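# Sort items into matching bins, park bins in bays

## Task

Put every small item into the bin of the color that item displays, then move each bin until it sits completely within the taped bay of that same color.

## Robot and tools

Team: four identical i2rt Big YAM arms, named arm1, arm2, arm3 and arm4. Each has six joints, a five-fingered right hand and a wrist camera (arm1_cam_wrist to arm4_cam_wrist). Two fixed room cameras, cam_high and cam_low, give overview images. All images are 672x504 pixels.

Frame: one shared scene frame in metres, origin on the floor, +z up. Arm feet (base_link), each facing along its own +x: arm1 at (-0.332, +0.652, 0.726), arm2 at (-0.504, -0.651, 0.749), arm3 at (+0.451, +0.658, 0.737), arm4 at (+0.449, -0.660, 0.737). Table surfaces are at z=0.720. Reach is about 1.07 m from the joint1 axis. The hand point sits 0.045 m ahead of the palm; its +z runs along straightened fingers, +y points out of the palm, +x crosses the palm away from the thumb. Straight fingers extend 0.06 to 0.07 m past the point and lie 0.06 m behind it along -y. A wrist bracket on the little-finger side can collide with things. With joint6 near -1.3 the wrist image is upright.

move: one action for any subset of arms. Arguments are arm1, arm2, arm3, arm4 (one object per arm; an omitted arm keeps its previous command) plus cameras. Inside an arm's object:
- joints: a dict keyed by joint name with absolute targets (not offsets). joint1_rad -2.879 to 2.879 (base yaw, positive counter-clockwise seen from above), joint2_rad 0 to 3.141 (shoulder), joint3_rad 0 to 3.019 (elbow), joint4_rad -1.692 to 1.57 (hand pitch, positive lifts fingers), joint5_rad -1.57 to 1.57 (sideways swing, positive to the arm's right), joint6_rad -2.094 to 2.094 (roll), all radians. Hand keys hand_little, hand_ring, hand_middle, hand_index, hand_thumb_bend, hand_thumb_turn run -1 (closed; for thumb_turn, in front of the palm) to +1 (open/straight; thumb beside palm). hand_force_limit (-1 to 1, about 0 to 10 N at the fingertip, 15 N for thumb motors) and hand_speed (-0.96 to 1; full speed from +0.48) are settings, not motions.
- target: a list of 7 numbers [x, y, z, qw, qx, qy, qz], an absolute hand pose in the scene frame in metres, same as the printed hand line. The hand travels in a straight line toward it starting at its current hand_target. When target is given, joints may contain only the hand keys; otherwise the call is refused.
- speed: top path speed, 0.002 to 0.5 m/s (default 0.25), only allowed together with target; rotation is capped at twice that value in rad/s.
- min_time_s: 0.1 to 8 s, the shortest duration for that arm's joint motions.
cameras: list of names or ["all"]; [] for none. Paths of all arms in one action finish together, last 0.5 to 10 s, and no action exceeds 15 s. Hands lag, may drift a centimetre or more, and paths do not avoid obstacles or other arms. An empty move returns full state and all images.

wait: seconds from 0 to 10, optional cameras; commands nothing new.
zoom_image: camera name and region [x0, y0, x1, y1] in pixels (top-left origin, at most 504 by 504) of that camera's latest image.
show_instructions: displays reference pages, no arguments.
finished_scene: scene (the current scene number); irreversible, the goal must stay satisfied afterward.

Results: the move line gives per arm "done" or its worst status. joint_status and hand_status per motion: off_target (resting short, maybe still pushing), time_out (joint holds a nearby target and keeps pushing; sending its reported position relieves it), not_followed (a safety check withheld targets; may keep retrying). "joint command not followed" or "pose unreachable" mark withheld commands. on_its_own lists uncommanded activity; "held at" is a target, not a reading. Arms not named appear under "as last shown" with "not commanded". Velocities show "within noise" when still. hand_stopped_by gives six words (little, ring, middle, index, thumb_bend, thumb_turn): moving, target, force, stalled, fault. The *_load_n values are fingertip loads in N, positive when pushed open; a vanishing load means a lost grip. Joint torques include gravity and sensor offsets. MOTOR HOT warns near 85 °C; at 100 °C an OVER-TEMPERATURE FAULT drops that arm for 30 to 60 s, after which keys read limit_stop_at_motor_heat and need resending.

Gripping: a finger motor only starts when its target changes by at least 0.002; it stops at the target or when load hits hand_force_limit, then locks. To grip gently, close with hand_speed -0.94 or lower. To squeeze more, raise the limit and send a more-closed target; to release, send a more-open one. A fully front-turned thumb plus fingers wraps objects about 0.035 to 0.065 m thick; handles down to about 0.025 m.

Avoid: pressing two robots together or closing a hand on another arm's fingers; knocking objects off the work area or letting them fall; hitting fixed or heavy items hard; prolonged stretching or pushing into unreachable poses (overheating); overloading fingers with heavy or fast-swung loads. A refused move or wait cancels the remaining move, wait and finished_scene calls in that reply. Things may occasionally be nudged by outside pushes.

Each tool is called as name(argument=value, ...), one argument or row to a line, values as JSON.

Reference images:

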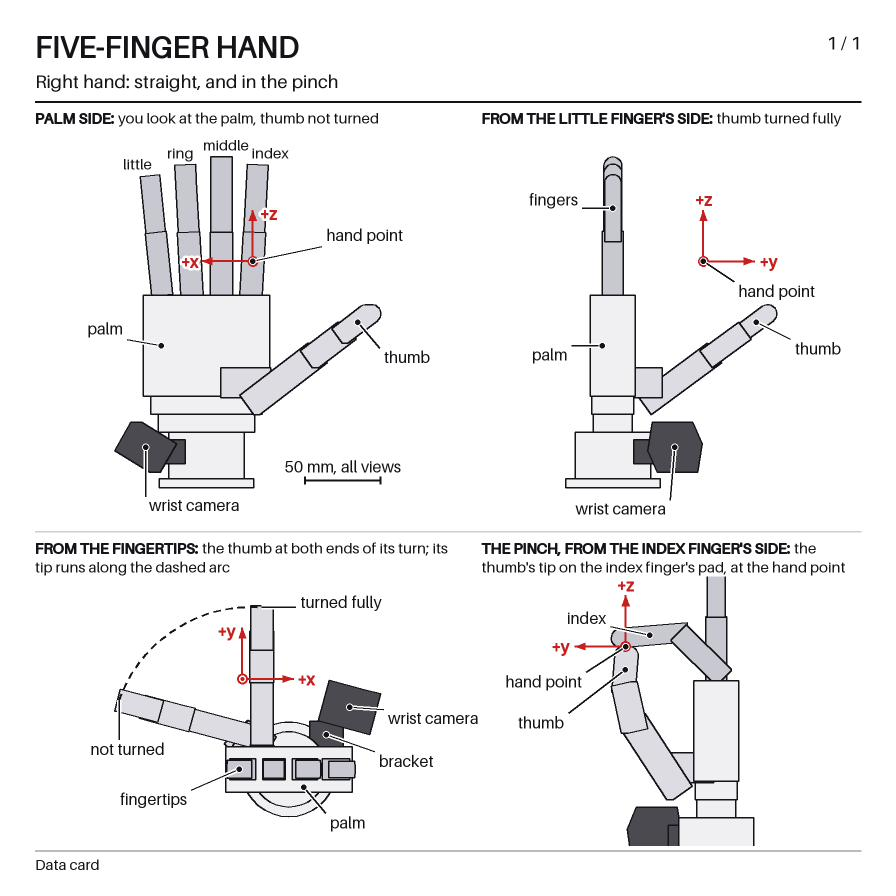

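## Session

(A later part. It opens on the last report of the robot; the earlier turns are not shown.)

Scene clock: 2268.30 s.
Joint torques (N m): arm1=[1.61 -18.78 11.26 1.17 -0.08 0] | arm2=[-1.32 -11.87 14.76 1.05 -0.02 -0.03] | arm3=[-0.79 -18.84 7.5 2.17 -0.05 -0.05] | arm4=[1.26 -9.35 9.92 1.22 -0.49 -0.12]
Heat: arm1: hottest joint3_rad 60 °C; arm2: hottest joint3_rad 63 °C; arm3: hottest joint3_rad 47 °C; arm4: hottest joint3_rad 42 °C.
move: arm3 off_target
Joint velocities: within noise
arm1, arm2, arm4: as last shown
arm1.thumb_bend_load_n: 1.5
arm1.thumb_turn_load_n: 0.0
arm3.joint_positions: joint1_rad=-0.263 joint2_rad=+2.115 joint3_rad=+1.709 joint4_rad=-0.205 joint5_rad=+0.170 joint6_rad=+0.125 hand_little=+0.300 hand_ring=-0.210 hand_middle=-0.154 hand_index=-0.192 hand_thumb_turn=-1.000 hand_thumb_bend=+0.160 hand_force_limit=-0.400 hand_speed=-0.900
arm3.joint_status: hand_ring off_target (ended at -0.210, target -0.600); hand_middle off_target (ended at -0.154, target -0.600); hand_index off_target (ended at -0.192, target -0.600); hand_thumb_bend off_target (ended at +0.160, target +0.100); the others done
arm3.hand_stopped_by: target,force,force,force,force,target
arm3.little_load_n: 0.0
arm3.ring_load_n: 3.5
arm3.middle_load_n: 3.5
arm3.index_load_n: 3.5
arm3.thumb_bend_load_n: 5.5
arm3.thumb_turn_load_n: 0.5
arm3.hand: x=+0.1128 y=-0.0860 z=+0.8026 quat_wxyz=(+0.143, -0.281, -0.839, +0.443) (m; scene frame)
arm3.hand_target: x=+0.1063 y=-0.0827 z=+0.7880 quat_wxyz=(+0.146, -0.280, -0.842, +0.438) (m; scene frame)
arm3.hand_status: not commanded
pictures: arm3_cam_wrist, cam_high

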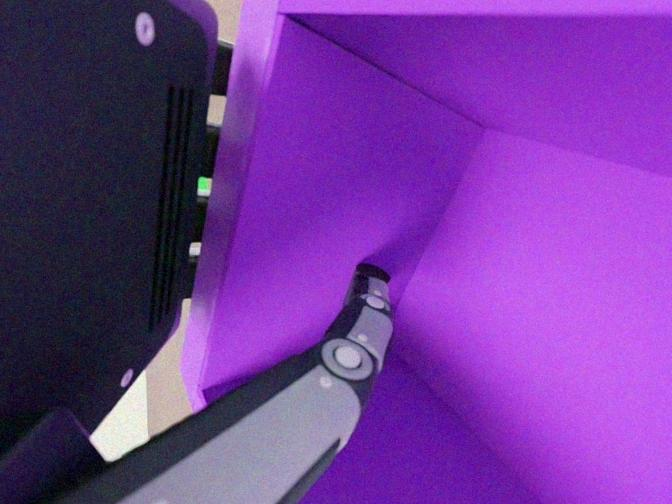

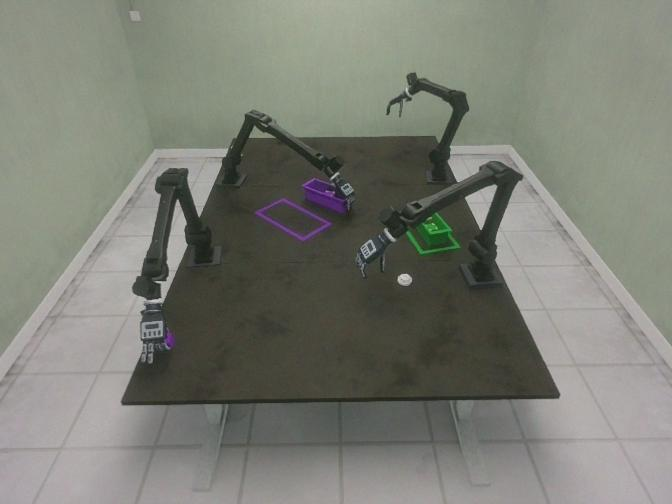

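move(
  arm3={"joints": {"hand_thumb_bend": 0.05, "hand_index": -0.7, "hand_middle": -0.7, "hand_ring": -0.7, "hand_speed": -0.9, "hand_force_limit": 0.0}},
)

move(
  arm3={"target": [0.108, -0.083, 0.832, 0.1457, -0.28, -0.8417, 0.4382], "speed": 0.08},
  cameras=["cam_high", "cam_low", "arm3_cam_wrist"],
)

zoom_image(
  camera="cam_low",
  region=[330, 150, 450, 250],
)

Scene clock: 2275.07 s.
Joint torques (N m): arm1=[1.55 -18.78 11.28 1.17 -0.07 0.01] | arm2=[-1.32 -11.93 14.74 1.03 -0.01 -0.04] | arm3=[-0.79 -18.2 7.57 1.91 -0.08 -0.06] | arm4=[1.2 -9.29 9.91 1.24 -0.49 -0.12]
Heat: arm1: hottest joint3_rad 60 °C; arm2: hottest joint3_rad 63 °C; arm3: hottest joint3_rad 47 °C; arm4: hottest joint3_rad 42 °C.
move: arm3 off_target
Joint velocities: within noise
arm1, arm2: as last shown
arm1.thumb_bend_load_n: 1.0
arm3.joint_positions: joint1_rad=-0.263 joint2_rad=+2.115 joint3_rad=+1.709 joint4_rad=-0.205 joint5_rad=+0.170 joint6_rad=+0.125 hand_little=+0.300 hand_ring=-0.217 hand_middle=-0.161 hand_index=-0.199 hand_thumb_turn=-1.000 hand_thumb_bend=+0.156 hand_force_limit=+0.000 hand_speed=-0.900
arm3.joint_status: hand_ring off_target (ended at -0.217, target -0.700); hand_middle off_target (ended at -0.161, target -0.700); hand_index off_target (ended at -0.199, target -0.700); hand_thumb_bend off_target (ended at +0.156, target +0.050); the others done
arm3.hand_stopped_by: target,force,force,force,force,target
arm3.little_load_n: 0.0
arm3.ring_load_n: 5.5
arm3.middle_load_n: 6.0
arm3.index_load_n: 6.5
arm3.thumb_bend_load_n: 8.0
arm3.thumb_turn_load_n: 0.5
arm3.hand: x=+0.1128 y=-0.0860 z=+0.8026 quat_wxyz=(+0.143, -0.281, -0.839, +0.443) (m; scene frame)
arm3.hand_target: x=+0.1063 y=-0.0827 z=+0.7881 quat_wxyz=(+0.146, -0.280, -0.842, +0.438) (m; scene frame)
arm3.hand_status: not commanded
arm4.joint_positions: joint1_rad=-1.092 joint2_rad=+1.224 joint3_rad=+1.138 joint4_rad=-0.685 joint5_rad=-0.630 joint6_rad=-0.512 hand_little=+0.300 hand_ring=+0.200 hand_middle=+0.200 hand_index=+0.200 hand_thumb_turn=-1.000 hand_thumb_bend=+1.000 hand_force_limit=+0.000 hand_speed=-0.600
arm4.joint_status: not commanded
arm4.hand_stopped_by: target,target,target,target,target,target
arm4.little_load_n: 0.0
arm4.ring_load_n: 0.0
arm4.middle_load_n: 0.0
arm4.index_load_n: 0.0
arm4.thumb_bend_load_n: 0.0
arm4.thumb_turn_load_n: 0.0
arm4.hand: x=+0.8282 y=-0.3848 z=+1.0075 quat_wxyz=(-0.461, +0.866, -0.173, +0.093) (m; scene frame)
arm4.hand_target: x=+0.8284 y=-0.3888 z=+1.0049 quat_wxyz=(-0.458, +0.867, -0.174, +0.092) (m; scene frame)
arm4.hand_status: not commanded
pictures: none

Scene clock: 2276.23 s.
Joint torques (N m): arm1=[1.49 -18.73 11.28 1.18 -0.08 0.01] | arm2=[-1.32 -11.93 14.75 1.03 -0.01 -0.04] | arm3=[-0.97 -20.78 10.28 0.98 0.07 -0.04] | arm4=[1.26 -9.29 9.94 1.24 -0.49 -0.13]
Heat: arm1: hottest joint3_rad 60 °C; arm2: hottest joint3_rad 63 °C; arm3: hottest joint3_rad 47 °C; arm4: hottest joint3_rad 42 °C.
move: arm3 off_target
Joint velocities: within noise
arm1, arm2, arm4: as last shown
arm1.thumb_turn_load_n: -0.5
arm3.joint_positions: joint1_rad=-0.263 joint2_rad=+2.102 joint3_rad=+1.709 joint4_rad=-0.267 joint5_rad=+0.170 joint6_rad=+0.125 hand_little=+0.300 hand_ring=-0.217 hand_middle=-0.161 hand_index=-0.199 hand_thumb_turn=-1.000 hand_thumb_bend=+0.156 hand_force_limit=+0.000 hand_speed=-0.900
arm3.joint_status: not commanded
arm3.hand_stopped_by: target,force,force,force,force,target
arm3.little_load_n: 0.0
arm3.ring_load_n: 4.5
arm3.middle_load_n: 8.0
arm3.index_load_n: 6.5
arm3.thumb_bend_load_n: 11.0
arm3.thumb_turn_load_n: 0.5
arm3.hand: x=+0.1178 y=-0.0750 z=+0.8016 quat_wxyz=(+0.140, -0.283, -0.850, +0.421) (m; scene frame)
arm3.hand_target: x=+0.1085 y=-0.0822 z=+0.8321 quat_wxyz=(+0.146, -0.280, -0.842, +0.438) (m; scene frame)
arm3.hand_status: off_target (0.033 m and 2.3 deg from the pose sent, 0.030 m and 0.7 deg at the start)
pictures: arm3_cam_wrist, cam_high, cam_low

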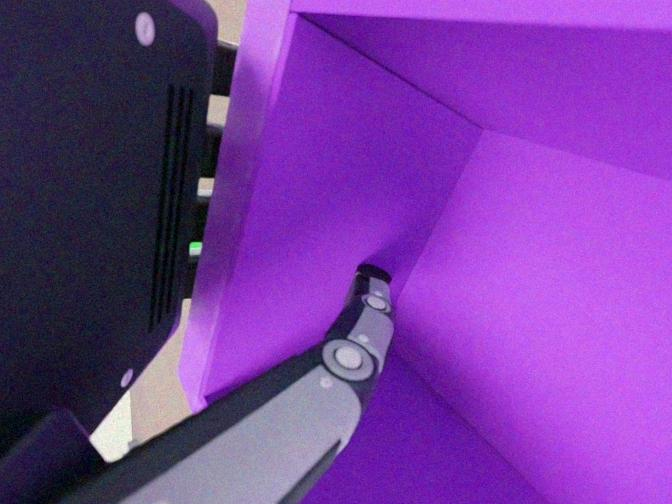

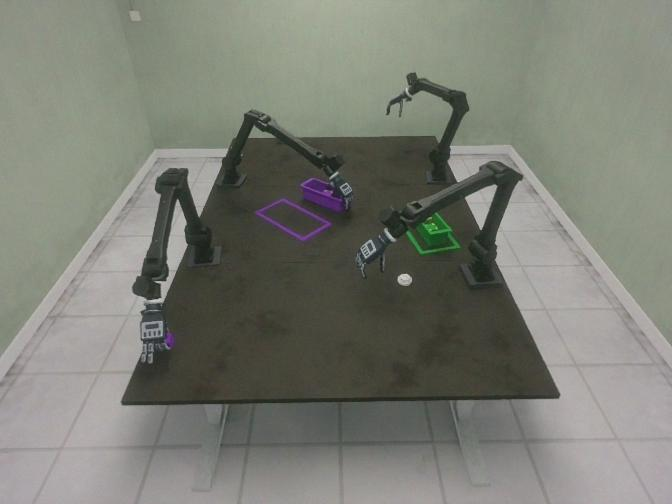

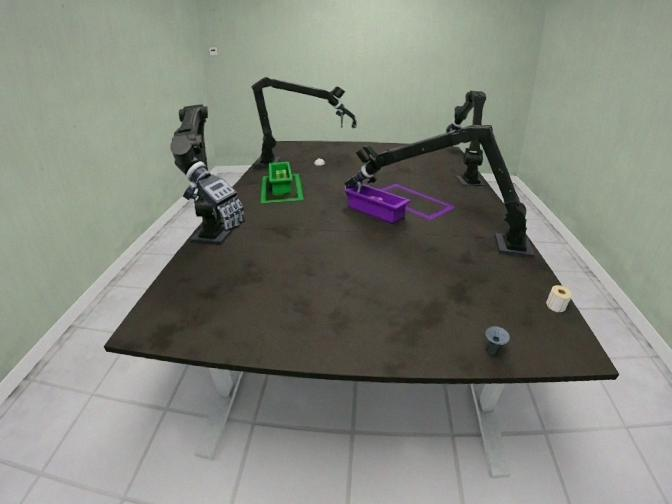

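Scaled by 4.200 from the camera's 672x504 image, which has a finer 960x720 frame.

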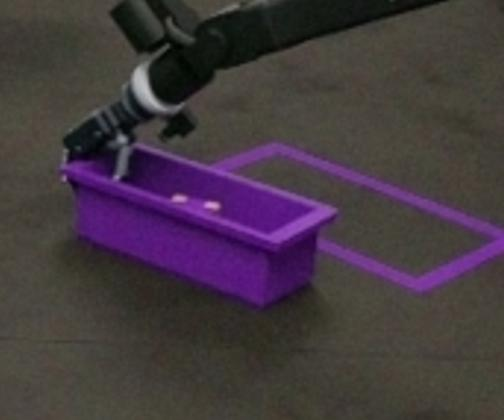

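move(
  arm3={"joints": {"joint1_rad": -0.60}, "min_time_s": 3},
  cameras=["cam_high", "cam_low"],
)

zoom_image(
  camera="cam_high",
  region=[240, 150, 360, 250],
)

Scene clock: 2289.63 s.
Joint torques (N m): arm1=[1.61 -18.78 11.28 1.18 -0.07 0.01] | arm2=[-1.26 -11.87 14.75 1.02 -0.01 -0.03] | arm3=[-1.2 -20.66 10.35 1.05 0.04 -0.05] | arm4=[1.2 -9.29 9.91 1.22 -0.49 -0.12]
Heat: arm1: hottest joint3_rad 60 °C; arm2: hottest joint3_rad 63 °C; arm3: hottest joint3_rad 47 °C; arm4: hottest joint3_rad 42 °C.
move: arm3 done
Joint velocities: within noise
arm1, arm2, arm4: as last shown
arm1.ring_load_n: 0.5
arm1.thumb_turn_load_n: 0.0
arm3.joint_positions: joint1_rad=-0.593 joint2_rad=+2.100 joint3_rad=+1.709 joint4_rad=-0.269 joint5_rad=+0.170 joint6_rad=+0.125 hand_little=+0.300 hand_ring=-0.217 hand_middle=-0.161 hand_index=-0.199 hand_thumb_turn=-1.000 hand_thumb_bend=+0.156 hand_force_limit=+0.000 hand_speed=-0.900
arm3.joint_status: all done
arm3.hand_stopped_by: target,force,force,force,force,target
arm3.little_load_n: 0.0
arm3.ring_load_n: 4.0
arm3.middle_load_n: 8.0
arm3.index_load_n: 7.0
arm3.thumb_bend_load_n: 11.5
arm3.thumb_turn_load_n: 0.5
arm3.hand: x=-0.1017 y=+0.0726 z=+0.8016 quat_wxyz=(+0.208, -0.418, -0.793, +0.392) (m; scene frame)
arm3.hand_target: x=-0.1137 y=+0.0692 z=+0.8310 quat_wxyz=(+0.216, -0.415, -0.784, +0.408) (m; scene frame)
arm3.hand_status: not commanded
arm4.thumb_bend_load_n: 0.5
pictures: cam_high, cam_low

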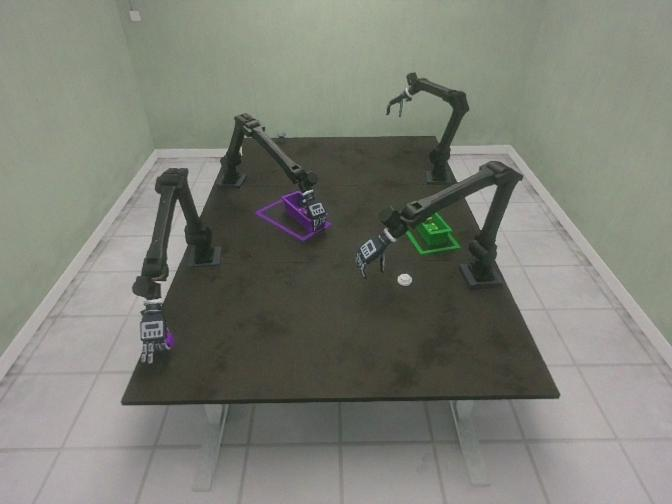

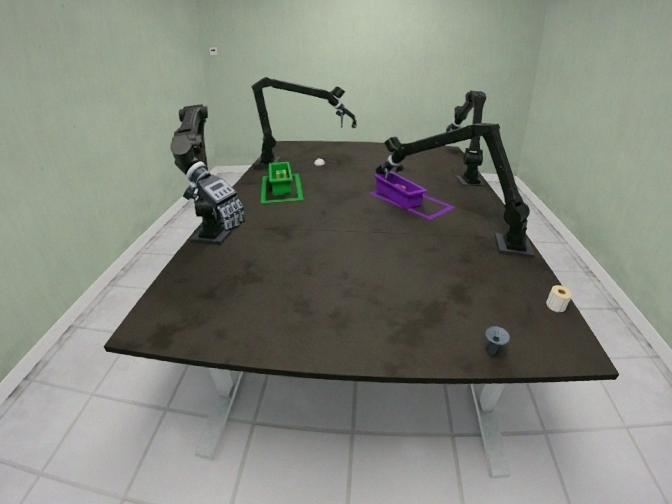

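Scaled by 4.200 from the camera's 672x504 image, which has a finer 960x720 frame.

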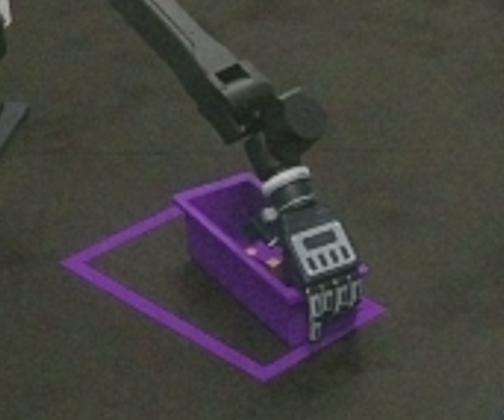

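zoom_image(
  camera="cam_high",
  region=[270, 180, 340, 240],
)

zoom_image(
  camera="cam_low",
  region=[365, 160, 460, 225],
)

Scaled by 7.200 from the camera's 672x504 image, which has a finer 960x720 frame.

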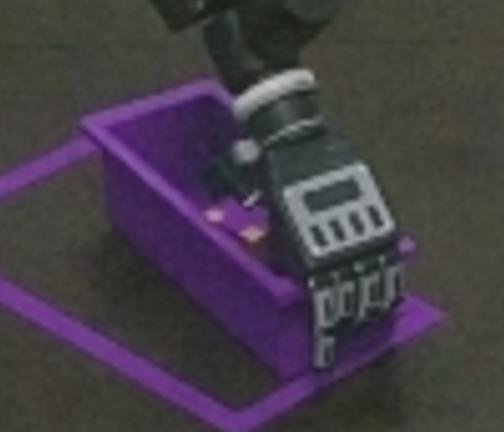

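Scaled by 5.305 from the camera's 672x504 image, which has a finer 960x720 frame.

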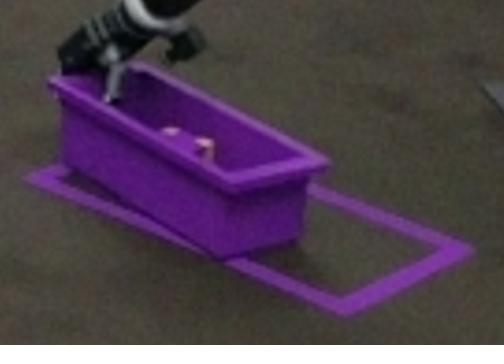

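move(
  arm3={"target": [-0.082, 0.125, 0.832, 0.173, -0.3323, -0.8224, 0.4281], "speed": 0.07},
  cameras=["cam_high", "cam_low"],
)

zoom_image(
  camera="cam_high",
  region=[250, 180, 340, 250],
)

zoom_image(
  camera="cam_low",
  region=[365, 160, 460, 225],
)

Scene clock: 2334.07 s.
Joint torques (N m): arm1=[1.49 -18.67 11.28 1.2 -0.07 0.01] | arm2=[-1.32 -11.93 14.76 1.03 -0.01 -0.03] | arm3=[-1.2 -19.78 7.62 2.17 -0.21 -0.11] | arm4=[1.2 -9.29 9.94 1.24 -0.49 -0.13]
Heat: arm1: hottest joint3_rad 60 °C; arm2: hottest joint3_rad 64 °C; arm3: hottest joint3_rad 48 °C; arm4: hottest joint3_rad 42 °C.
move: arm3 off_target
Joint velocities: within noise
arm1, arm2, arm4: as last shown
arm1.little_load_n: -0.5
arm1.ring_load_n: 0.0
arm1.thumb_turn_load_n: -0.5
arm3.joint_positions: joint1_rad=-0.656 joint2_rad=+1.969 joint3_rad=+1.512 joint4_rad=-0.200 joint5_rad=-0.048 joint6_rad=-0.027 hand_little=+0.300 hand_ring=-0.217 hand_middle=-0.160 hand_index=-0.199 hand_thumb_turn=-1.000 hand_thumb_bend=+0.157 hand_force_limit=+0.000 hand_speed=-0.900
arm3.joint_status: not commanded
arm3.hand_stopped_by: target,force,force,force,force,target
arm3.little_load_n: 0.0
arm3.ring_load_n: 3.0
arm3.middle_load_n: 9.0
arm3.index_load_n: 8.0
arm3.thumb_bend_load_n: 13.0
arm3.thumb_turn_load_n: 1.0
arm3.hand: x=-0.0727 y=+0.1228 z=+0.8091 quat_wxyz=(+0.161, -0.339, -0.831, +0.410) (m; scene frame)
arm3.hand_target: x=-0.0817 y=+0.1250 z=+0.8319 quat_wxyz=(+0.173, -0.332, -0.823, +0.428) (m; scene frame)
arm3.hand_status: off_target (0.025 m and 2.8 deg from the pose sent, 0.064 m and 11.9 deg at the start)
arm4.thumb_bend_load_n: 0.0
pictures: cam_high, cam_low

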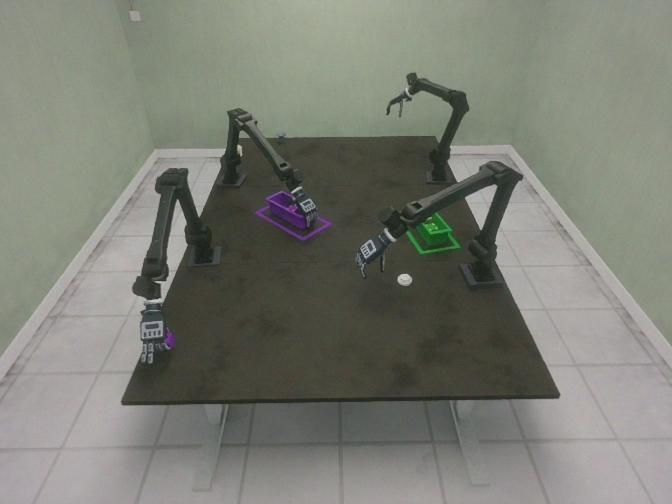

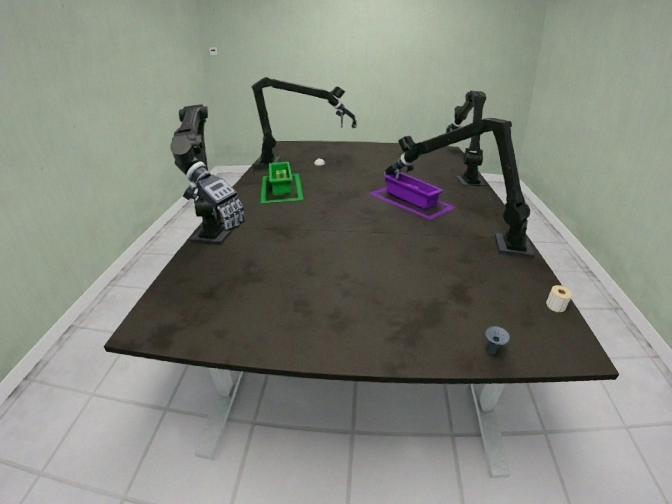

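Scaled by 5.600 from the camera's 672x504 image, which has a finer 960x720 frame.

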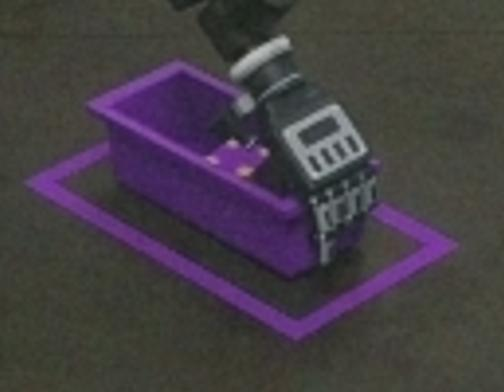

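Scaled by 5.305 from the camera's 672x504 image, which has a finer 960x720 frame.

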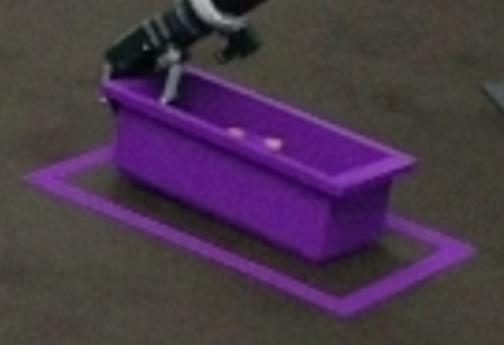

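move(
  arm3={"target": [-0.074, 0.1225, 0.792, 0.173, -0.3323, -0.8224, 0.4281], "speed": 0.05},
)

move(
  arm3={"joints": {"hand_index": 0.1, "hand_middle": 0.1, "hand_ring": 0.1, "hand_thumb_bend": 1.0, "hand_speed": -0.6}},
  cameras=["cam_high", "cam_low", "arm3_cam_wrist"],
)

zoom_image(
  camera="cam_high",
  region=[250, 180, 340, 250],
)

Scene clock: 2348.27 s.
Joint torques (N m): arm1=[1.67 -18.73 11.26 1.21 -0.08 0.01] | arm2=[-1.32 -11.93 14.74 1.02 -0.02 -0.04] | arm3=[-0.44 -17.08 7.08 2.14 -0.03 -0.02] | arm4=[1.2 -9.35 9.91 1.24 -0.49 -0.13]
Heat: arm1: hottest joint3_rad 60 °C; arm2: hottest joint3_rad 64 °C; arm3: hottest joint3_rad 48 °C; arm4: hottest joint3_rad 42 °C.
move: arm3 done
Joint velocities: within noise
arm1.joint_positions: joint1_rad=-1.717 joint2_rad=+1.753 joint3_rad=+1.292 joint4_rad=-0.239 joint5_rad=-0.123 joint6_rad=-0.084 hand_little=+1.000 hand_ring=+1.000 hand_middle=-0.115 hand_index=-0.153 hand_thumb_turn=-1.000 hand_thumb_bend=+1.000 hand_force_limit=-0.200 hand_speed=-0.900
arm1.joint_status: not commanded
arm1.hand_stopped_by: target,target,force,force,target,target
arm1.little_load_n: 0.0
arm1.ring_load_n: 0.0
arm1.middle_load_n: 6.5
arm1.index_load_n: 6.5
arm1.thumb_bend_load_n: 1.5
arm1.thumb_turn_load_n: 0.0
arm1.hand: x=-0.9922 y=+0.6183 z=+0.8394 quat_wxyz=(+0.281, -0.599, -0.675, +0.328) (m; scene frame)
arm1.hand_target: x=-1.0098 y=+0.6130 z=+0.8803 quat_wxyz=(+0.303, -0.582, -0.669, +0.349) (m; scene frame)
arm1.hand_status: not commanded
arm2, arm4: as last shown
arm3.joint_positions: joint1_rad=-0.656 joint2_rad=+1.969 joint3_rad=+1.461 joint4_rad=-0.103 joint5_rad=-0.045 joint6_rad=-0.029 hand_little=+0.300 hand_ring=-0.217 hand_middle=-0.160 hand_index=-0.199 hand_thumb_turn=-1.000 hand_thumb_bend=+0.157 hand_force_limit=+0.000 hand_speed=-0.900
arm3.joint_status: not commanded
arm3.hand_stopped_by: target,force,force,force,force,target
arm3.little_load_n: 0.0
arm3.ring_load_n: 1.5
arm3.middle_load_n: 5.0
arm3.index_load_n: 7.5
arm3.thumb_bend_load_n: 9.5
arm3.thumb_turn_load_n: 1.0
arm3.hand: x=-0.0735 y=+0.1229 z=+0.7998 quat_wxyz=(+0.171, -0.335, -0.822, +0.428) (m; scene frame)
arm3.hand_target: x=-0.0738 y=+0.1226 z=+0.7920 quat_wxyz=(+0.173, -0.332, -0.823, +0.428) (m; scene frame)
arm3.hand_status: done (0.008 m and 0.4 deg from the pose sent, 0.017 m and 2.8 deg at the start)
pictures: none

Scene clock: 2350.23 s.
Joint torques (N m): arm1=[1.55 -18.78 11.28 1.17 -0.07 0.01] | arm2=[-1.26 -11.81 14.75 1.02 -0.01 -0.04] | arm3=[-0.67 -17.26 7.12 2.06 0 0.01] | arm4=[1.2 -9.29 9.94 1.24 -0.49 -0.13]
Heat: arm1: hottest joint3_rad 60 °C; arm2: hottest joint3_rad 64 °C; arm3: hottest joint3_rad 48 °C; arm4: hottest joint3_rad 42 °C.
move: arm3 done
Joint velocities: within noise
arm1, arm2, arm4: as last shown
arm3.joint_positions: joint1_rad=-0.656 joint2_rad=+1.969 joint3_rad=+1.461 joint4_rad=-0.100 joint5_rad=-0.045 joint6_rad=-0.029 hand_little=+0.300 hand_ring=+0.100 hand_middle=+0.100 hand_index=+0.100 hand_thumb_turn=-1.000 hand_thumb_bend=+1.000 hand_force_limit=+0.000 hand_speed=-0.600
arm3.joint_status: all done
arm3.hand_stopped_by: target,target,target,target,target,target
arm3.little_load_n: 0.0
arm3.ring_load_n: 0.0
arm3.middle_load_n: 0.0
arm3.index_load_n: 0.0
arm3.thumb_bend_load_n: 0.0
arm3.thumb_turn_load_n: 0.0
arm3.hand: x=-0.0739 y=+0.1226 z=+0.8003 quat_wxyz=(+0.171, -0.335, -0.821, +0.429) (m; scene frame)
arm3.hand_target: x=-0.0739 y=+0.1225 z=+0.7921 quat_wxyz=(+0.173, -0.332, -0.822, +0.428) (m; scene frame)
arm3.hand_status: not commanded
arm4.ring_load_n: 0.5
pictures: arm3_cam_wrist, cam_high, cam_low

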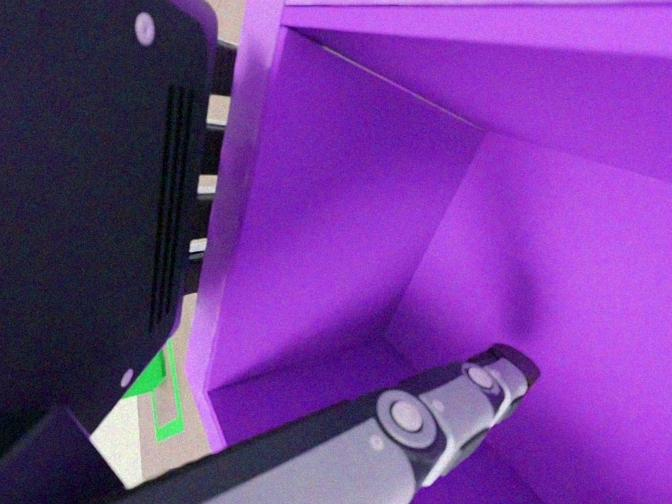

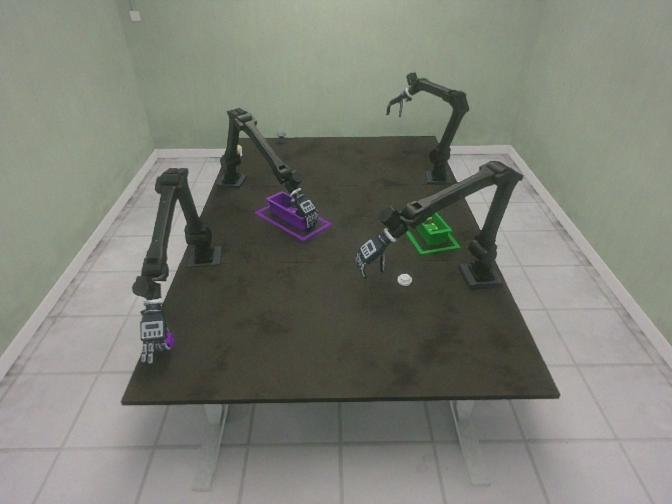

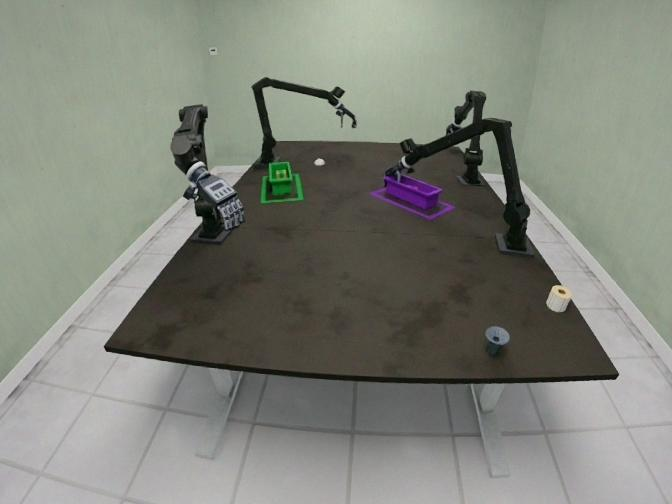

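Scaled by 5.600 from the camera's 672x504 image, which has a finer 960x720 frame.

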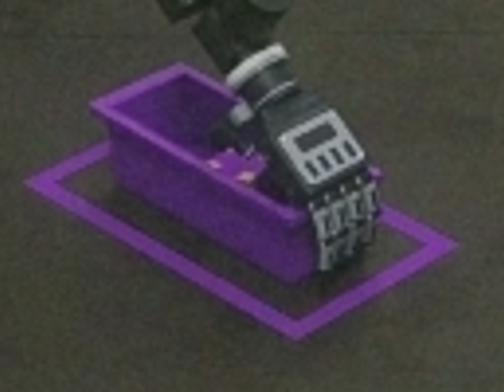

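move(
  arm3={"target": [-0.080, 0.117, 0.865, 0.173, -0.3323, -0.8224, 0.4281], "speed": 0.06, "joints": {"hand_index": 0.25, "hand_middle": 0.25, "hand_ring": 0.25}},
  cameras=["cam_high"],
)

zoom_image(
  camera="cam_high",
  region=[250, 180, 340, 250],
)

move(
  arm3={"target": [-0.080, 0.117, 0.99, 0.173, -0.3323, -0.8224, 0.4281], "speed": 0.1},
)

move(
  arm3={"joints": {"joint1_rad": 0.3}, "min_time_s": 3.5},
  cameras=["cam_high", "cam_low"],
)

zoom_image(
  camera="cam_high",
  region=[250, 180, 340, 250],
)

zoom_image(
  camera="cam_low",
  region=[365, 160, 460, 225],
)

Scene clock: 2373.00 s.
Joint torques (N m): arm1=[1.55 -18.78 11.29 1.21 -0.07 0.01] | arm2=[-1.32 -11.87 14.75 1.03 -0.01 -0.03] | arm3=[-0.5 -17.67 11.37 1.03 0.01 0] | arm4=[1.26 -9.29 9.94 1.24 -0.49 -0.13]
Heat: arm1: hottest joint3_rad 60 °C; arm2: hottest joint3_rad 64 °C; arm3: hottest joint3_rad 48 °C; arm4: hottest joint3_rad 41 °C.
move: arm3 off_target
Joint velocities: within noise
arm1, arm4: as last shown
arm1.thumb_turn_load_n: -0.5
arm2.joint_positions: joint1_rad=+0.291 joint2_rad=+1.439 joint3_rad=+1.171 joint4_rad=-0.393 joint5_rad=+0.143 joint6_rad=+0.082 hand_little=+0.200 hand_ring=+0.100 hand_middle=+0.100 hand_index=+0.100 hand_thumb_turn=-1.000 hand_thumb_bend=+1.000 hand_force_limit=-0.400 hand_speed=-0.600
arm2.joint_status: not commanded
arm2.hand_stopped_by: target,target,target,target,target,target
arm2.little_load_n: 0.0
arm2.ring_load_n: 0.0
arm2.middle_load_n: 0.0
arm2.index_load_n: 0.0
arm2.thumb_bend_load_n: 0.5
arm2.thumb_turn_load_n: 0.0
arm2.hand: x=-0.7220 y=-0.1097 z=+0.9598 quat_wxyz=(-0.448, +0.888, +0.096, -0.040) (m; scene frame)
arm2.hand_target: x=-0.7315 y=-0.1002 z=+0.9919 quat_wxyz=(-0.469, +0.876, +0.097, -0.048) (m; scene frame)
arm2.hand_status: not commanded
arm3.joint_positions: joint1_rad=-0.656 joint2_rad=+1.920 joint3_rad=+1.513 joint4_rad=-0.249 joint5_rad=-0.045 joint6_rad=-0.029 hand_little=+0.300 hand_ring=+0.250 hand_middle=+0.250 hand_index=+0.250 hand_thumb_turn=-1.000 hand_thumb_bend=+1.000 hand_force_limit=+0.000 hand_speed=-0.600
arm3.joint_status: all done
arm3.hand_stopped_by: target,target,target,target,target,target
arm3.little_load_n: 0.0
arm3.ring_load_n: 0.0
arm3.middle_load_n: 0.0
arm3.index_load_n: 0.0
arm3.thumb_bend_load_n: 0.0
arm3.thumb_turn_load_n: 0.0
arm3.hand: x=-0.0675 y=+0.1286 z=+0.8363 quat_wxyz=(+0.162, -0.339, -0.831, +0.410) (m; scene frame)
arm3.hand_target: x=-0.0789 y=+0.1179 z=+0.8654 quat_wxyz=(+0.173, -0.332, -0.822, +0.428) (m; scene frame)
arm3.hand_status: off_target (0.033 m and 2.7 deg from the pose sent, 0.065 m and 0.4 deg at the start)
arm4.ring_load_n: -0.5
pictures: cam_high

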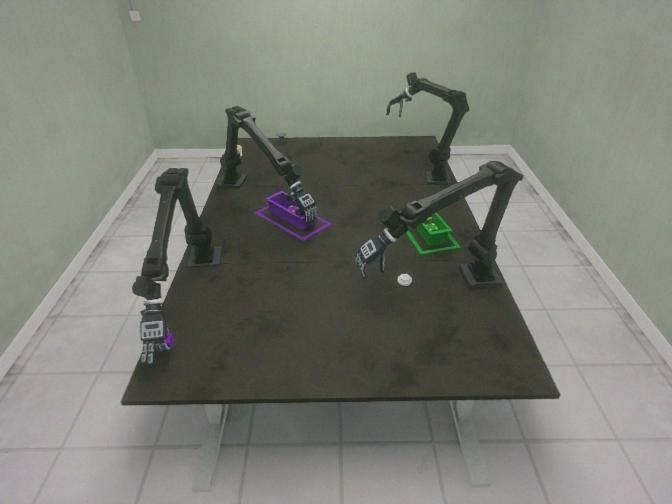

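Scaled by 5.600 from the camera's 672x504 image, which has a finer 960x720 frame.

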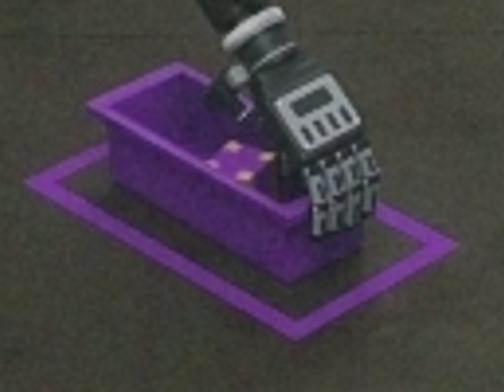

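Scene clock: 2375.07 s.
Joint torques (N m): arm1=[1.61 -18.73 11.32 1.18 -0.07 0.01] | arm2=[-1.32 -11.87 14.76 1.02 -0.01 -0.04] | arm3=[-0.15 -17.44 12.19 1.2 0.04 -0.01] | arm4=[1.26 -9.35 9.92 1.24 -0.49 -0.12]
Heat: arm1: hottest joint3_rad 60 °C; arm2: hottest joint3_rad 64 °C; arm3: hottest joint3_rad 48 °C; arm4: hottest joint3_rad 41 °C.
move: arm3 off_target
Joint velocities: within noise
arm1, arm2, arm4: as last shown
arm1.ring_load_n: -0.5
arm1.thumb_bend_load_n: 1.0
arm2.thumb_bend_load_n: 0.0
arm3.joint_positions: joint1_rad=-0.656 joint2_rad=+1.847 joint3_rad=+1.743 joint4_rad=-0.551 joint5_rad=-0.045 joint6_rad=-0.029 hand_little=+0.300 hand_ring=+0.250 hand_middle=+0.250 hand_index=+0.250 hand_thumb_turn=-1.000 hand_thumb_bend=+1.000 hand_force_limit=+0.000 hand_speed=-0.600
arm3.joint_status: not commanded
arm3.hand_stopped_by: target,target,target,target,target,target
arm3.little_load_n: 0.0
arm3.ring_load_n: 0.0
arm3.middle_load_n: 0.0
arm3.index_load_n: 0.0
arm3.thumb_bend_load_n: 0.0
arm3.thumb_turn_load_n: 0.0
arm3.hand: x=-0.0715 y=+0.1256 z=+0.9610 quat_wxyz=(+0.163, -0.339, -0.831, +0.411) (m; scene frame)
arm3.hand_target: x=-0.0789 y=+0.1179 z=+0.9902 quat_wxyz=(+0.173, -0.332, -0.822, +0.428) (m; scene frame)
arm3.hand_status: off_target (0.031 m and 2.6 deg from the pose sent, 0.155 m and 2.7 deg at the start)
arm4.ring_load_n: 0.0
pictures: none

Scene clock: 2379.03 s.
Joint torques (N m): arm1=[1.55 -18.78 11.28 1.18 -0.07 0.01] | arm2=[-1.32 -11.93 14.75 1.02 -0.01 -0.03] | arm3=[-0.97 -17.32 12.22 0.92 0.01 0.02] | arm4=[1.2 -9.29 9.92 1.24 -0.49 -0.12]
Heat: arm1: hottest joint3_rad 60 °C; arm2: hottest joint3_rad 64 °C; arm3: hottest joint3_rad 48 °C; arm4: hottest joint3_rad 41 °C.
move: arm3 done
Joint velocities: within noise
arm1, arm2: as last shown
arm1.ring_load_n: 0.0
arm1.thumb_bend_load_n: 1.5
arm1.thumb_turn_load_n: 0.0
arm3.joint_positions: joint1_rad=+0.303 joint2_rad=+1.847 joint3_rad=+1.743 joint4_rad=-0.551 joint5_rad=-0.044 joint6_rad=-0.029 hand_little=+0.300 hand_ring=+0.250 hand_middle=+0.250 hand_index=+0.250 hand_thumb_turn=-1.000 hand_thumb_bend=+1.000 hand_force_limit=+0.000 hand_speed=-0.600
arm3.joint_status: all done
arm3.hand_stopped_by: target,target,target,target,target,target
arm3.little_load_n: 0.0
arm3.ring_load_n: -0.5
arm3.middle_load_n: 0.0
arm3.index_load_n: 0.0
arm3.thumb_bend_load_n: 0.0
arm3.thumb_turn_load_n: 0.0
arm3.hand: x=+0.5867 y=-0.0745 z=+0.9642 quat_wxyz=(-0.045, +0.082, -0.893, +0.441) (m; scene frame)
arm3.hand_target: x=+0.5852 y=-0.0855 z=+0.9934 quat_wxyz=(-0.043, +0.082, -0.882, +0.462) (m; scene frame)
arm3.hand_status: not commanded
arm4.joint_positions: joint1_rad=-1.092 joint2_rad=+1.224 joint3_rad=+1.138 joint4_rad=-0.685 joint5_rad=-0.630 joint6_rad=-0.512 hand_little=+0.300 hand_ring=+0.200 hand_middle=+0.200 hand_index=+0.200 hand_thumb_turn=-1.000 hand_thumb_bend=+1.000 hand_force_limit=+0.000 hand_speed=-0.600
arm4.joint_status: not commanded
arm4.hand_stopped_by: target,target,target,target,target,target
arm4.little_load_n: 0.0
arm4.ring_load_n: 0.0
arm4.middle_load_n: 0.0
arm4.index_load_n: 0.0
arm4.thumb_bend_load_n: 0.0
arm4.thumb_turn_load_n: 0.0
arm4.hand: x=+0.8282 y=-0.3848 z=+1.0075 quat_wxyz=(-0.461, +0.866, -0.173, +0.093) (m; scene frame)
arm4.hand_target: x=+0.8284 y=-0.3888 z=+1.0049 quat_wxyz=(-0.458, +0.867, -0.174, +0.092) (m; scene frame)
arm4.hand_status: not commanded
pictures: cam_high, cam_low

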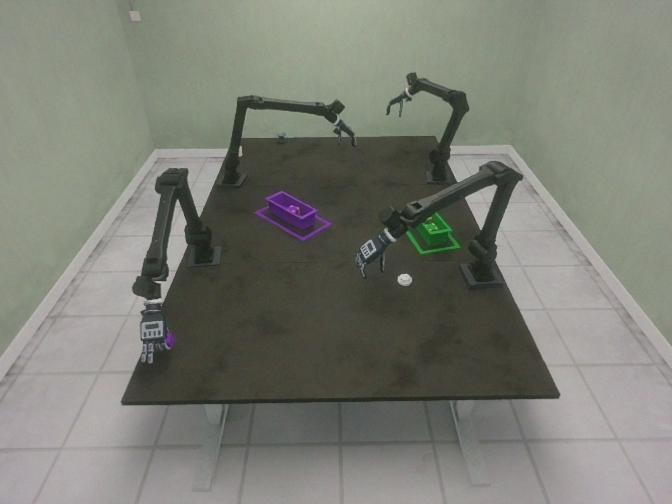

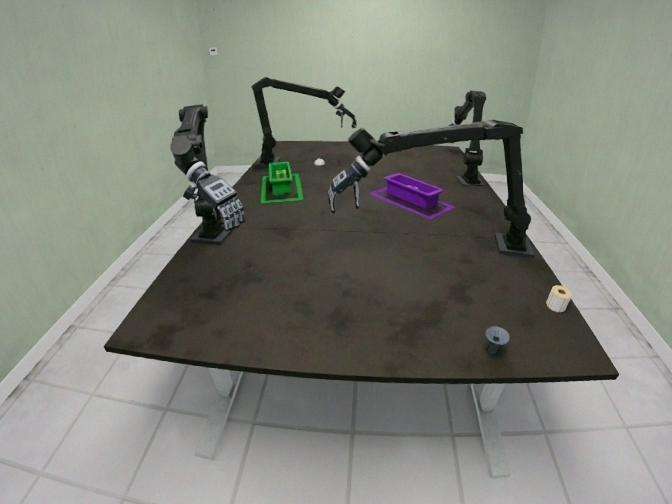

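Scaled by 5.600 from the camera's 672x504 image, which has a finer 960x720 frame.

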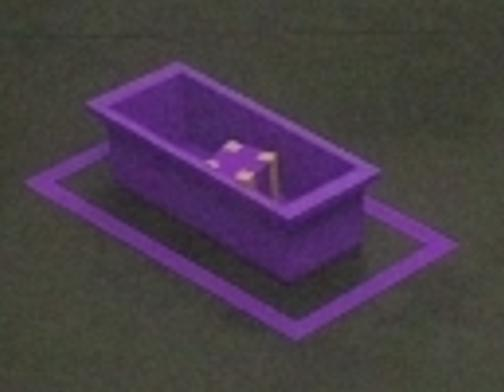

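Scaled by 5.305 from the camera's 672x504 image, which has a finer 960x720 frame.

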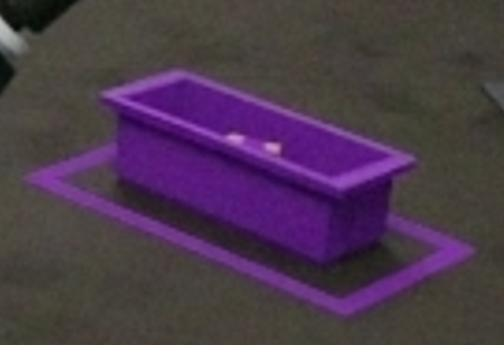

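move(
  arm1={"target": [-0.96, 0.618, 0.98, 0.3029, -0.5819, -0.6695, 0.3485], "speed": 0.1},
)

move(
  arm1={"target": [-0.87, 0.625, 1.0, 0.3029, -0.5819, -0.6695, 0.3485], "speed": 0.1},
  cameras=["cam_high", "arm1_cam_wrist"],
)

Scene clock: 2451.77 s.
Joint torques (N m): arm1=[0.67 -16.26 12.11 1.18 -0.09 0] | arm2=[-1.32 -11.87 14.74 1.03 -0.02 -0.03] | arm3=[-0.67 -17.61 12.27 1.07 0.01 -0.01] | arm4=[1.2 -9.35 9.92 1.24 -0.49 -0.12]
Heat: arm1: hottest joint3_rad 61 °C; arm2: hottest joint3_rad 65 °C; arm3: hottest joint3_rad 51 °C; arm4: hottest joint3_rad 41 °C.
move: arm1 off_target
Joint velocities: within noise
arm1.joint_positions: joint1_rad=-1.717 joint2_rad=+1.552 joint3_rad=+1.317 joint4_rad=-0.465 joint5_rad=-0.131 joint6_rad=-0.090 hand_little=+1.000 hand_ring=+1.000 hand_middle=-0.115 hand_index=-0.153 hand_thumb_turn=-1.000 hand_thumb_bend=+1.000 hand_force_limit=-0.200 hand_speed=-0.900
arm1.joint_status: not commanded
arm1.hand_stopped_by: target,target,force,force,target,target
arm1.little_load_n: 0.0
arm1.ring_load_n: 0.0
arm1.middle_load_n: 6.5
arm1.index_load_n: 6.5
arm1.thumb_bend_load_n: 1.0
arm1.thumb_turn_load_n: -0.5
arm1.hand: x=-0.9452 y=+0.6161 z=+0.9396 quat_wxyz=(+0.279, -0.595, -0.677, +0.330) (m; scene frame)
arm1.hand_target: x=-0.9580 y=+0.6180 z=+0.9801 quat_wxyz=(+0.303, -0.582, -0.669, +0.349) (m; scene frame)
arm1.hand_status: off_target (0.043 m and 3.9 deg from the pose sent, 0.144 m and 4.0 deg at the start)
arm2, arm3, arm4: as last shown
arm2.ring_load_n: 0.5
arm3.little_load_n: 0.5
arm3.ring_load_n: 0.0
arm4.middle_load_n: -0.5
arm4.index_load_n: -0.5
pictures: none

Scene clock: 2453.50 s.
Joint torques (N m): arm1=[-0.15 -13.1 7.82 1.28 -0.1 0] | arm2=[-1.32 -11.87 14.75 1.03 -0.01 -0.03] | arm3=[-0.73 -17.67 12.33 0.99 0.03 0.01] | arm4=[1.2 -9.29 9.91 1.25 -0.49 -0.12]
Heat: arm1: hottest joint3_rad 61 °C; arm2: hottest joint3_rad 65 °C; arm3: hottest joint3_rad 52 °C; arm4: hottest joint3_rad 41 °C.
move: arm1 done
Joint velocities: within noise
arm1.joint_positions: joint1_rad=-1.731 joint2_rad=+1.320 joint3_rad=+1.195 joint4_rad=-0.519 joint5_rad=-0.149 joint6_rad=-0.103 hand_little=+1.000 hand_ring=+1.000 hand_middle=-0.115 hand_index=-0.153 hand_thumb_turn=-1.000 hand_thumb_bend=+1.000 hand_force_limit=-0.200 hand_speed=-0.900
arm1.joint_status: not commanded
arm1.hand_stopped_by: target,target,force,force,target,target
arm1.little_load_n: 0.0
arm1.ring_load_n: 0.0
arm1.middle_load_n: 6.5
arm1.index_load_n: 6.5
arm1.thumb_bend_load_n: 1.0
arm1.thumb_turn_load_n: 0.0
arm1.hand: x=-0.8745 y=+0.6195 z=+0.9932 quat_wxyz=(+0.298, -0.583, -0.672, +0.347) (m; scene frame)
arm1.hand_target: x=-0.8701 y=+0.6249 z=+1.0000 quat_wxyz=(+0.303, -0.582, -0.669, +0.348) (m; scene frame)
arm1.hand_status: done (0.010 m and 0.6 deg from the pose sent, 0.097 m and 3.9 deg at the start)
arm2, arm3, arm4: as last shown
arm2.ring_load_n: 0.0
arm3.little_load_n: 0.0
arm4.middle_load_n: 0.0
arm4.index_load_n: 0.0
pictures: arm1_cam_wrist, cam_high

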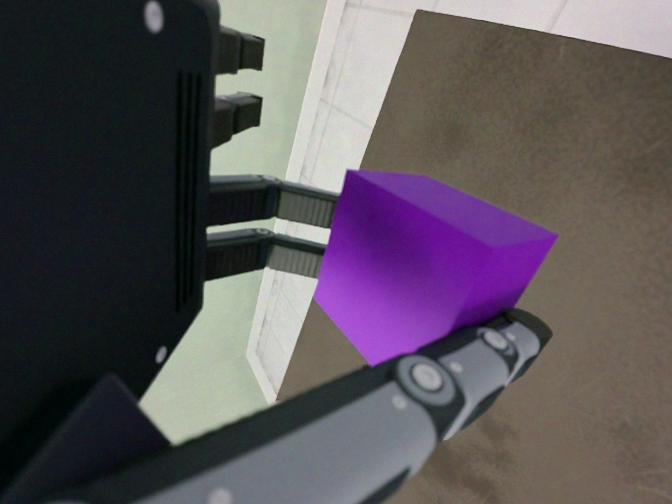

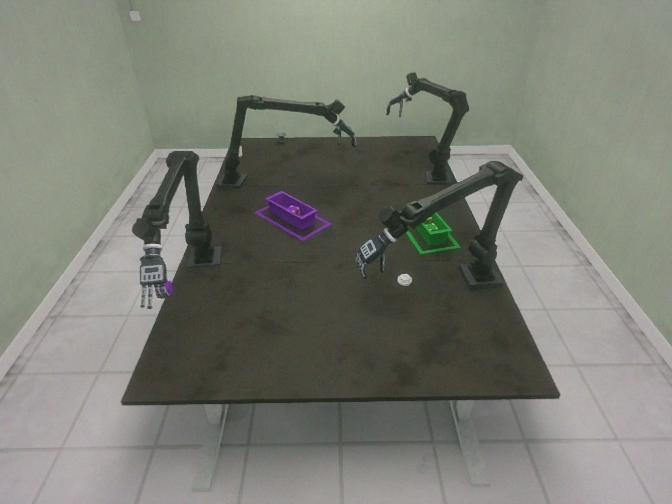

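move(
  arm1={"joints": {"joint1_rad": 0.66}, "min_time_s": 8},
  cameras=["cam_high"],
)

Scene clock: 2467.10 s.
Joint torques (N m): arm1=[1.2 -13.45 7.79 1.25 -0.03 0.01] | arm2=[-1.32 -11.81 14.75 1.03 -0.01 -0.03] | arm3=[-0.32 -17.44 12.23 1.09 0.02 0] | arm4=[1.26 -9.23 9.94 1.25 -0.49 -0.13]
Heat: arm1: hottest joint3_rad 61 °C; arm2: hottest joint3_rad 65 °C; arm3: hottest joint3_rad 52 °C; arm4: hottest joint3_rad 41 °C.
move: arm1 done
Joint velocities: within noise
arm1.joint_positions: joint1_rad=+0.655 joint2_rad=+1.320 joint3_rad=+1.195 joint4_rad=-0.519 joint5_rad=-0.151 joint6_rad=-0.104 hand_little=+1.000 hand_ring=+1.000 hand_middle=-0.115 hand_index=-0.153 hand_thumb_turn=-1.000 hand_thumb_bend=+1.000 hand_force_limit=-0.200 hand_speed=-0.900
arm1.joint_status: all done
arm1.hand_stopped_by: target,target,force,force,target,target
arm1.little_load_n: 0.0
arm1.ring_load_n: 0.0
arm1.middle_load_n: 6.5
arm1.index_load_n: 6.5
arm1.thumb_bend_load_n: 1.5
arm1.thumb_turn_load_n: -0.5
arm1.hand: x=+0.0916 y=+0.3010 z=+0.9788 quat_wxyz=(-0.205, +0.414, -0.794, +0.396) (m; scene frame)
arm1.hand_target: x=+0.0902 y=+0.3063 z=+0.9856 quat_wxyz=(-0.207, +0.418, -0.789, +0.399) (m; scene frame)
arm1.hand_status: not commanded
arm2, arm3, arm4: as last shown
pictures: cam_high

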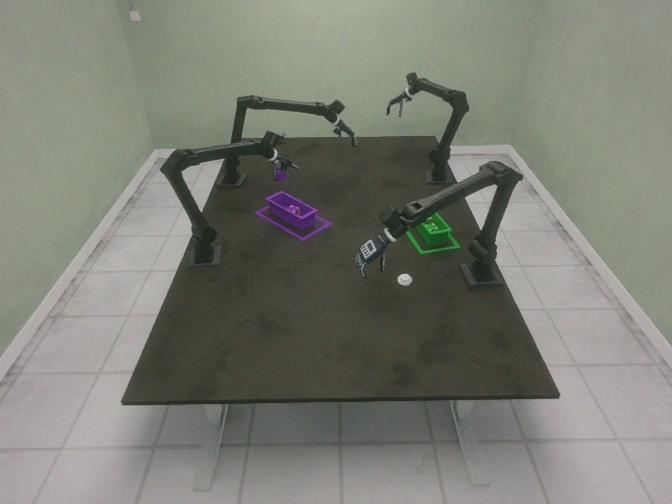

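move(
  arm1={"target": [0.085, 0.30, 0.985, 0.0402, -0.0773, 0.8836, -0.46], "speed": 0.25},
)

move(
  arm1={"target": [0.08, 0.295, 0.97, -0.1117, 0.2146, 0.8606, -0.448], "speed": 0.25},
  cameras=["cam_high", "cam_low"],
)

zoom_image(
  camera="cam_high",
  region=[240, 130, 360, 230],
)

Scene clock: 2475.93 s.
Joint torques (N m): arm1=[1.61 -11.05 12.3 0.88 0.61 0.14] | arm2=[-1.38 -11.87 14.76 1.01 -0.01 -0.03] | arm3=[-0.44 -17.55 12.22 1.14 0.02 0] | arm4=[1.26 -9.41 9.91 1.24 -0.49 -0.13]
Heat: arm1: hottest joint3_rad 60 °C; arm2: hottest joint3_rad 65 °C; arm3: hottest joint3_rad 52 °C; arm4: hottest joint3_rad 41 °C.
move: arm1 off_target
Joint velocities: within noise
arm1.joint_positions: joint1_rad=+0.860 joint2_rad=+1.314 joint3_rad=+1.163 joint4_rad=-0.684 joint5_rad=+0.630 joint6_rad=+0.549 hand_little=+1.000 hand_ring=+1.000 hand_middle=-0.115 hand_index=-0.153 hand_thumb_turn=-1.000 hand_thumb_bend=+1.000 hand_force_limit=-0.200 hand_speed=-0.900
arm1.joint_status: not commanded
arm1.hand_stopped_by: target,target,force,force,target,target
arm1.little_load_n: 0.0
arm1.ring_load_n: -0.5
arm1.middle_load_n: 6.5
arm1.index_load_n: 6.5
arm1.thumb_bend_load_n: 1.0
arm1.thumb_turn_load_n: 0.0
arm1.hand: x=+0.0668 y=+0.3065 z=+0.9570 quat_wxyz=(-0.022, +0.086, -0.890, +0.447) (m; scene frame)
arm1.hand_target: x=+0.0837 y=+0.3010 z=+0.9850 quat_wxyz=(-0.041, +0.077, -0.884, +0.460) (m; scene frame)
arm1.hand_status: off_target (0.034 m and 2.9 deg from the pose sent, 0.009 m and 45.1 deg at the start)
arm2, arm3, arm4: as last shown
arm3.middle_load_n: -0.5
pictures: none

Scene clock: 2478.50 s.
Joint torques (N m): arm1=[1.61 -13.92 10.86 -0.4 0.9 0.13] | arm2=[-1.32 -11.87 14.75 1.02 -0.01 -0.04] | arm3=[-0.67 -17.73 12.34 1.07 -0.01 -0.01] | arm4=[1.2 -9.35 9.92 1.25 -0.49 -0.13]
Heat: arm1: hottest joint3_rad 61 °C; arm2: hottest joint3_rad 65 °C; arm3: hottest joint3_rad 52 °C; arm4: hottest joint3_rad 41 °C.
move: arm1 off_target
Joint velocities: within noise
arm1.joint_positions: joint1_rad=+0.949 joint2_rad=+1.615 joint3_rad=+1.523 joint4_rad=-1.496 joint5_rad=+0.948 joint6_rad=+1.563 hand_little=+1.000 hand_ring=+1.000 hand_middle=-0.115 hand_index=-0.153 hand_thumb_turn=-1.000 hand_thumb_bend=+1.000 hand_force_limit=-0.200 hand_speed=-0.900
arm1.joint_status: not commanded
arm1.hand_stopped_by: target,target,force,force,target,target
arm1.little_load_n: 0.0
arm1.ring_load_n: 0.0
arm1.middle_load_n: 6.5
arm1.index_load_n: 6.5
arm1.thumb_bend_load_n: 1.0
arm1.thumb_turn_load_n: 0.0
arm1.hand: x=+0.0631 y=+0.2987 z=+0.9545 quat_wxyz=(+0.128, -0.209, -0.863, +0.442) (m; scene frame)
arm1.hand_target: x=+0.0792 y=+0.2956 z=+0.9699 quat_wxyz=(+0.111, -0.214, -0.861, +0.448) (m; scene frame)
arm1.hand_status: off_target (0.023 m and 2.1 deg from the pose sent, 0.022 m and 38.0 deg at the start)
arm2, arm3, arm4: as last shown
arm2.thumb_bend_load_n: -0.5
arm3.middle_load_n: 0.0
arm3.thumb_turn_load_n: 0.5
pictures: cam_high, cam_low

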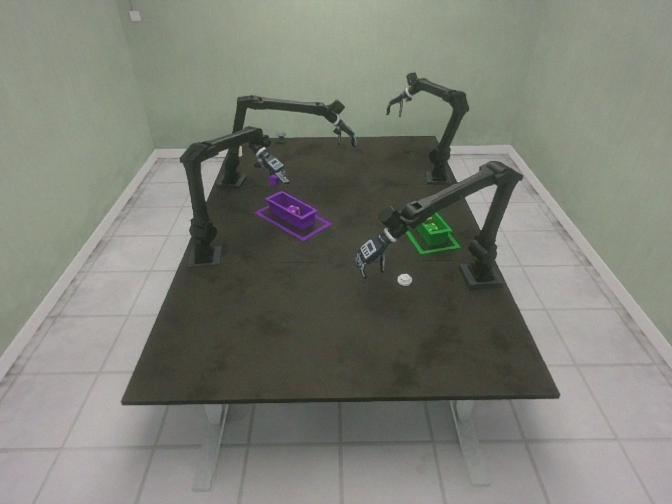

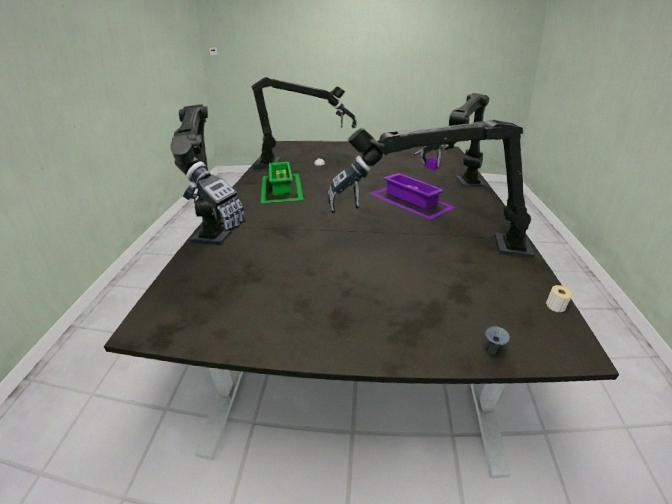

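Scaled by 4.200 from the camera's 672x504 image, which has a finer 960x720 frame.

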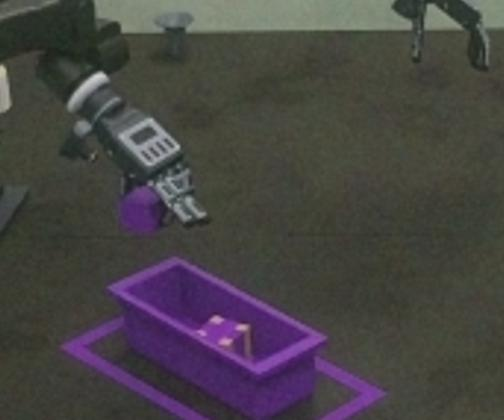

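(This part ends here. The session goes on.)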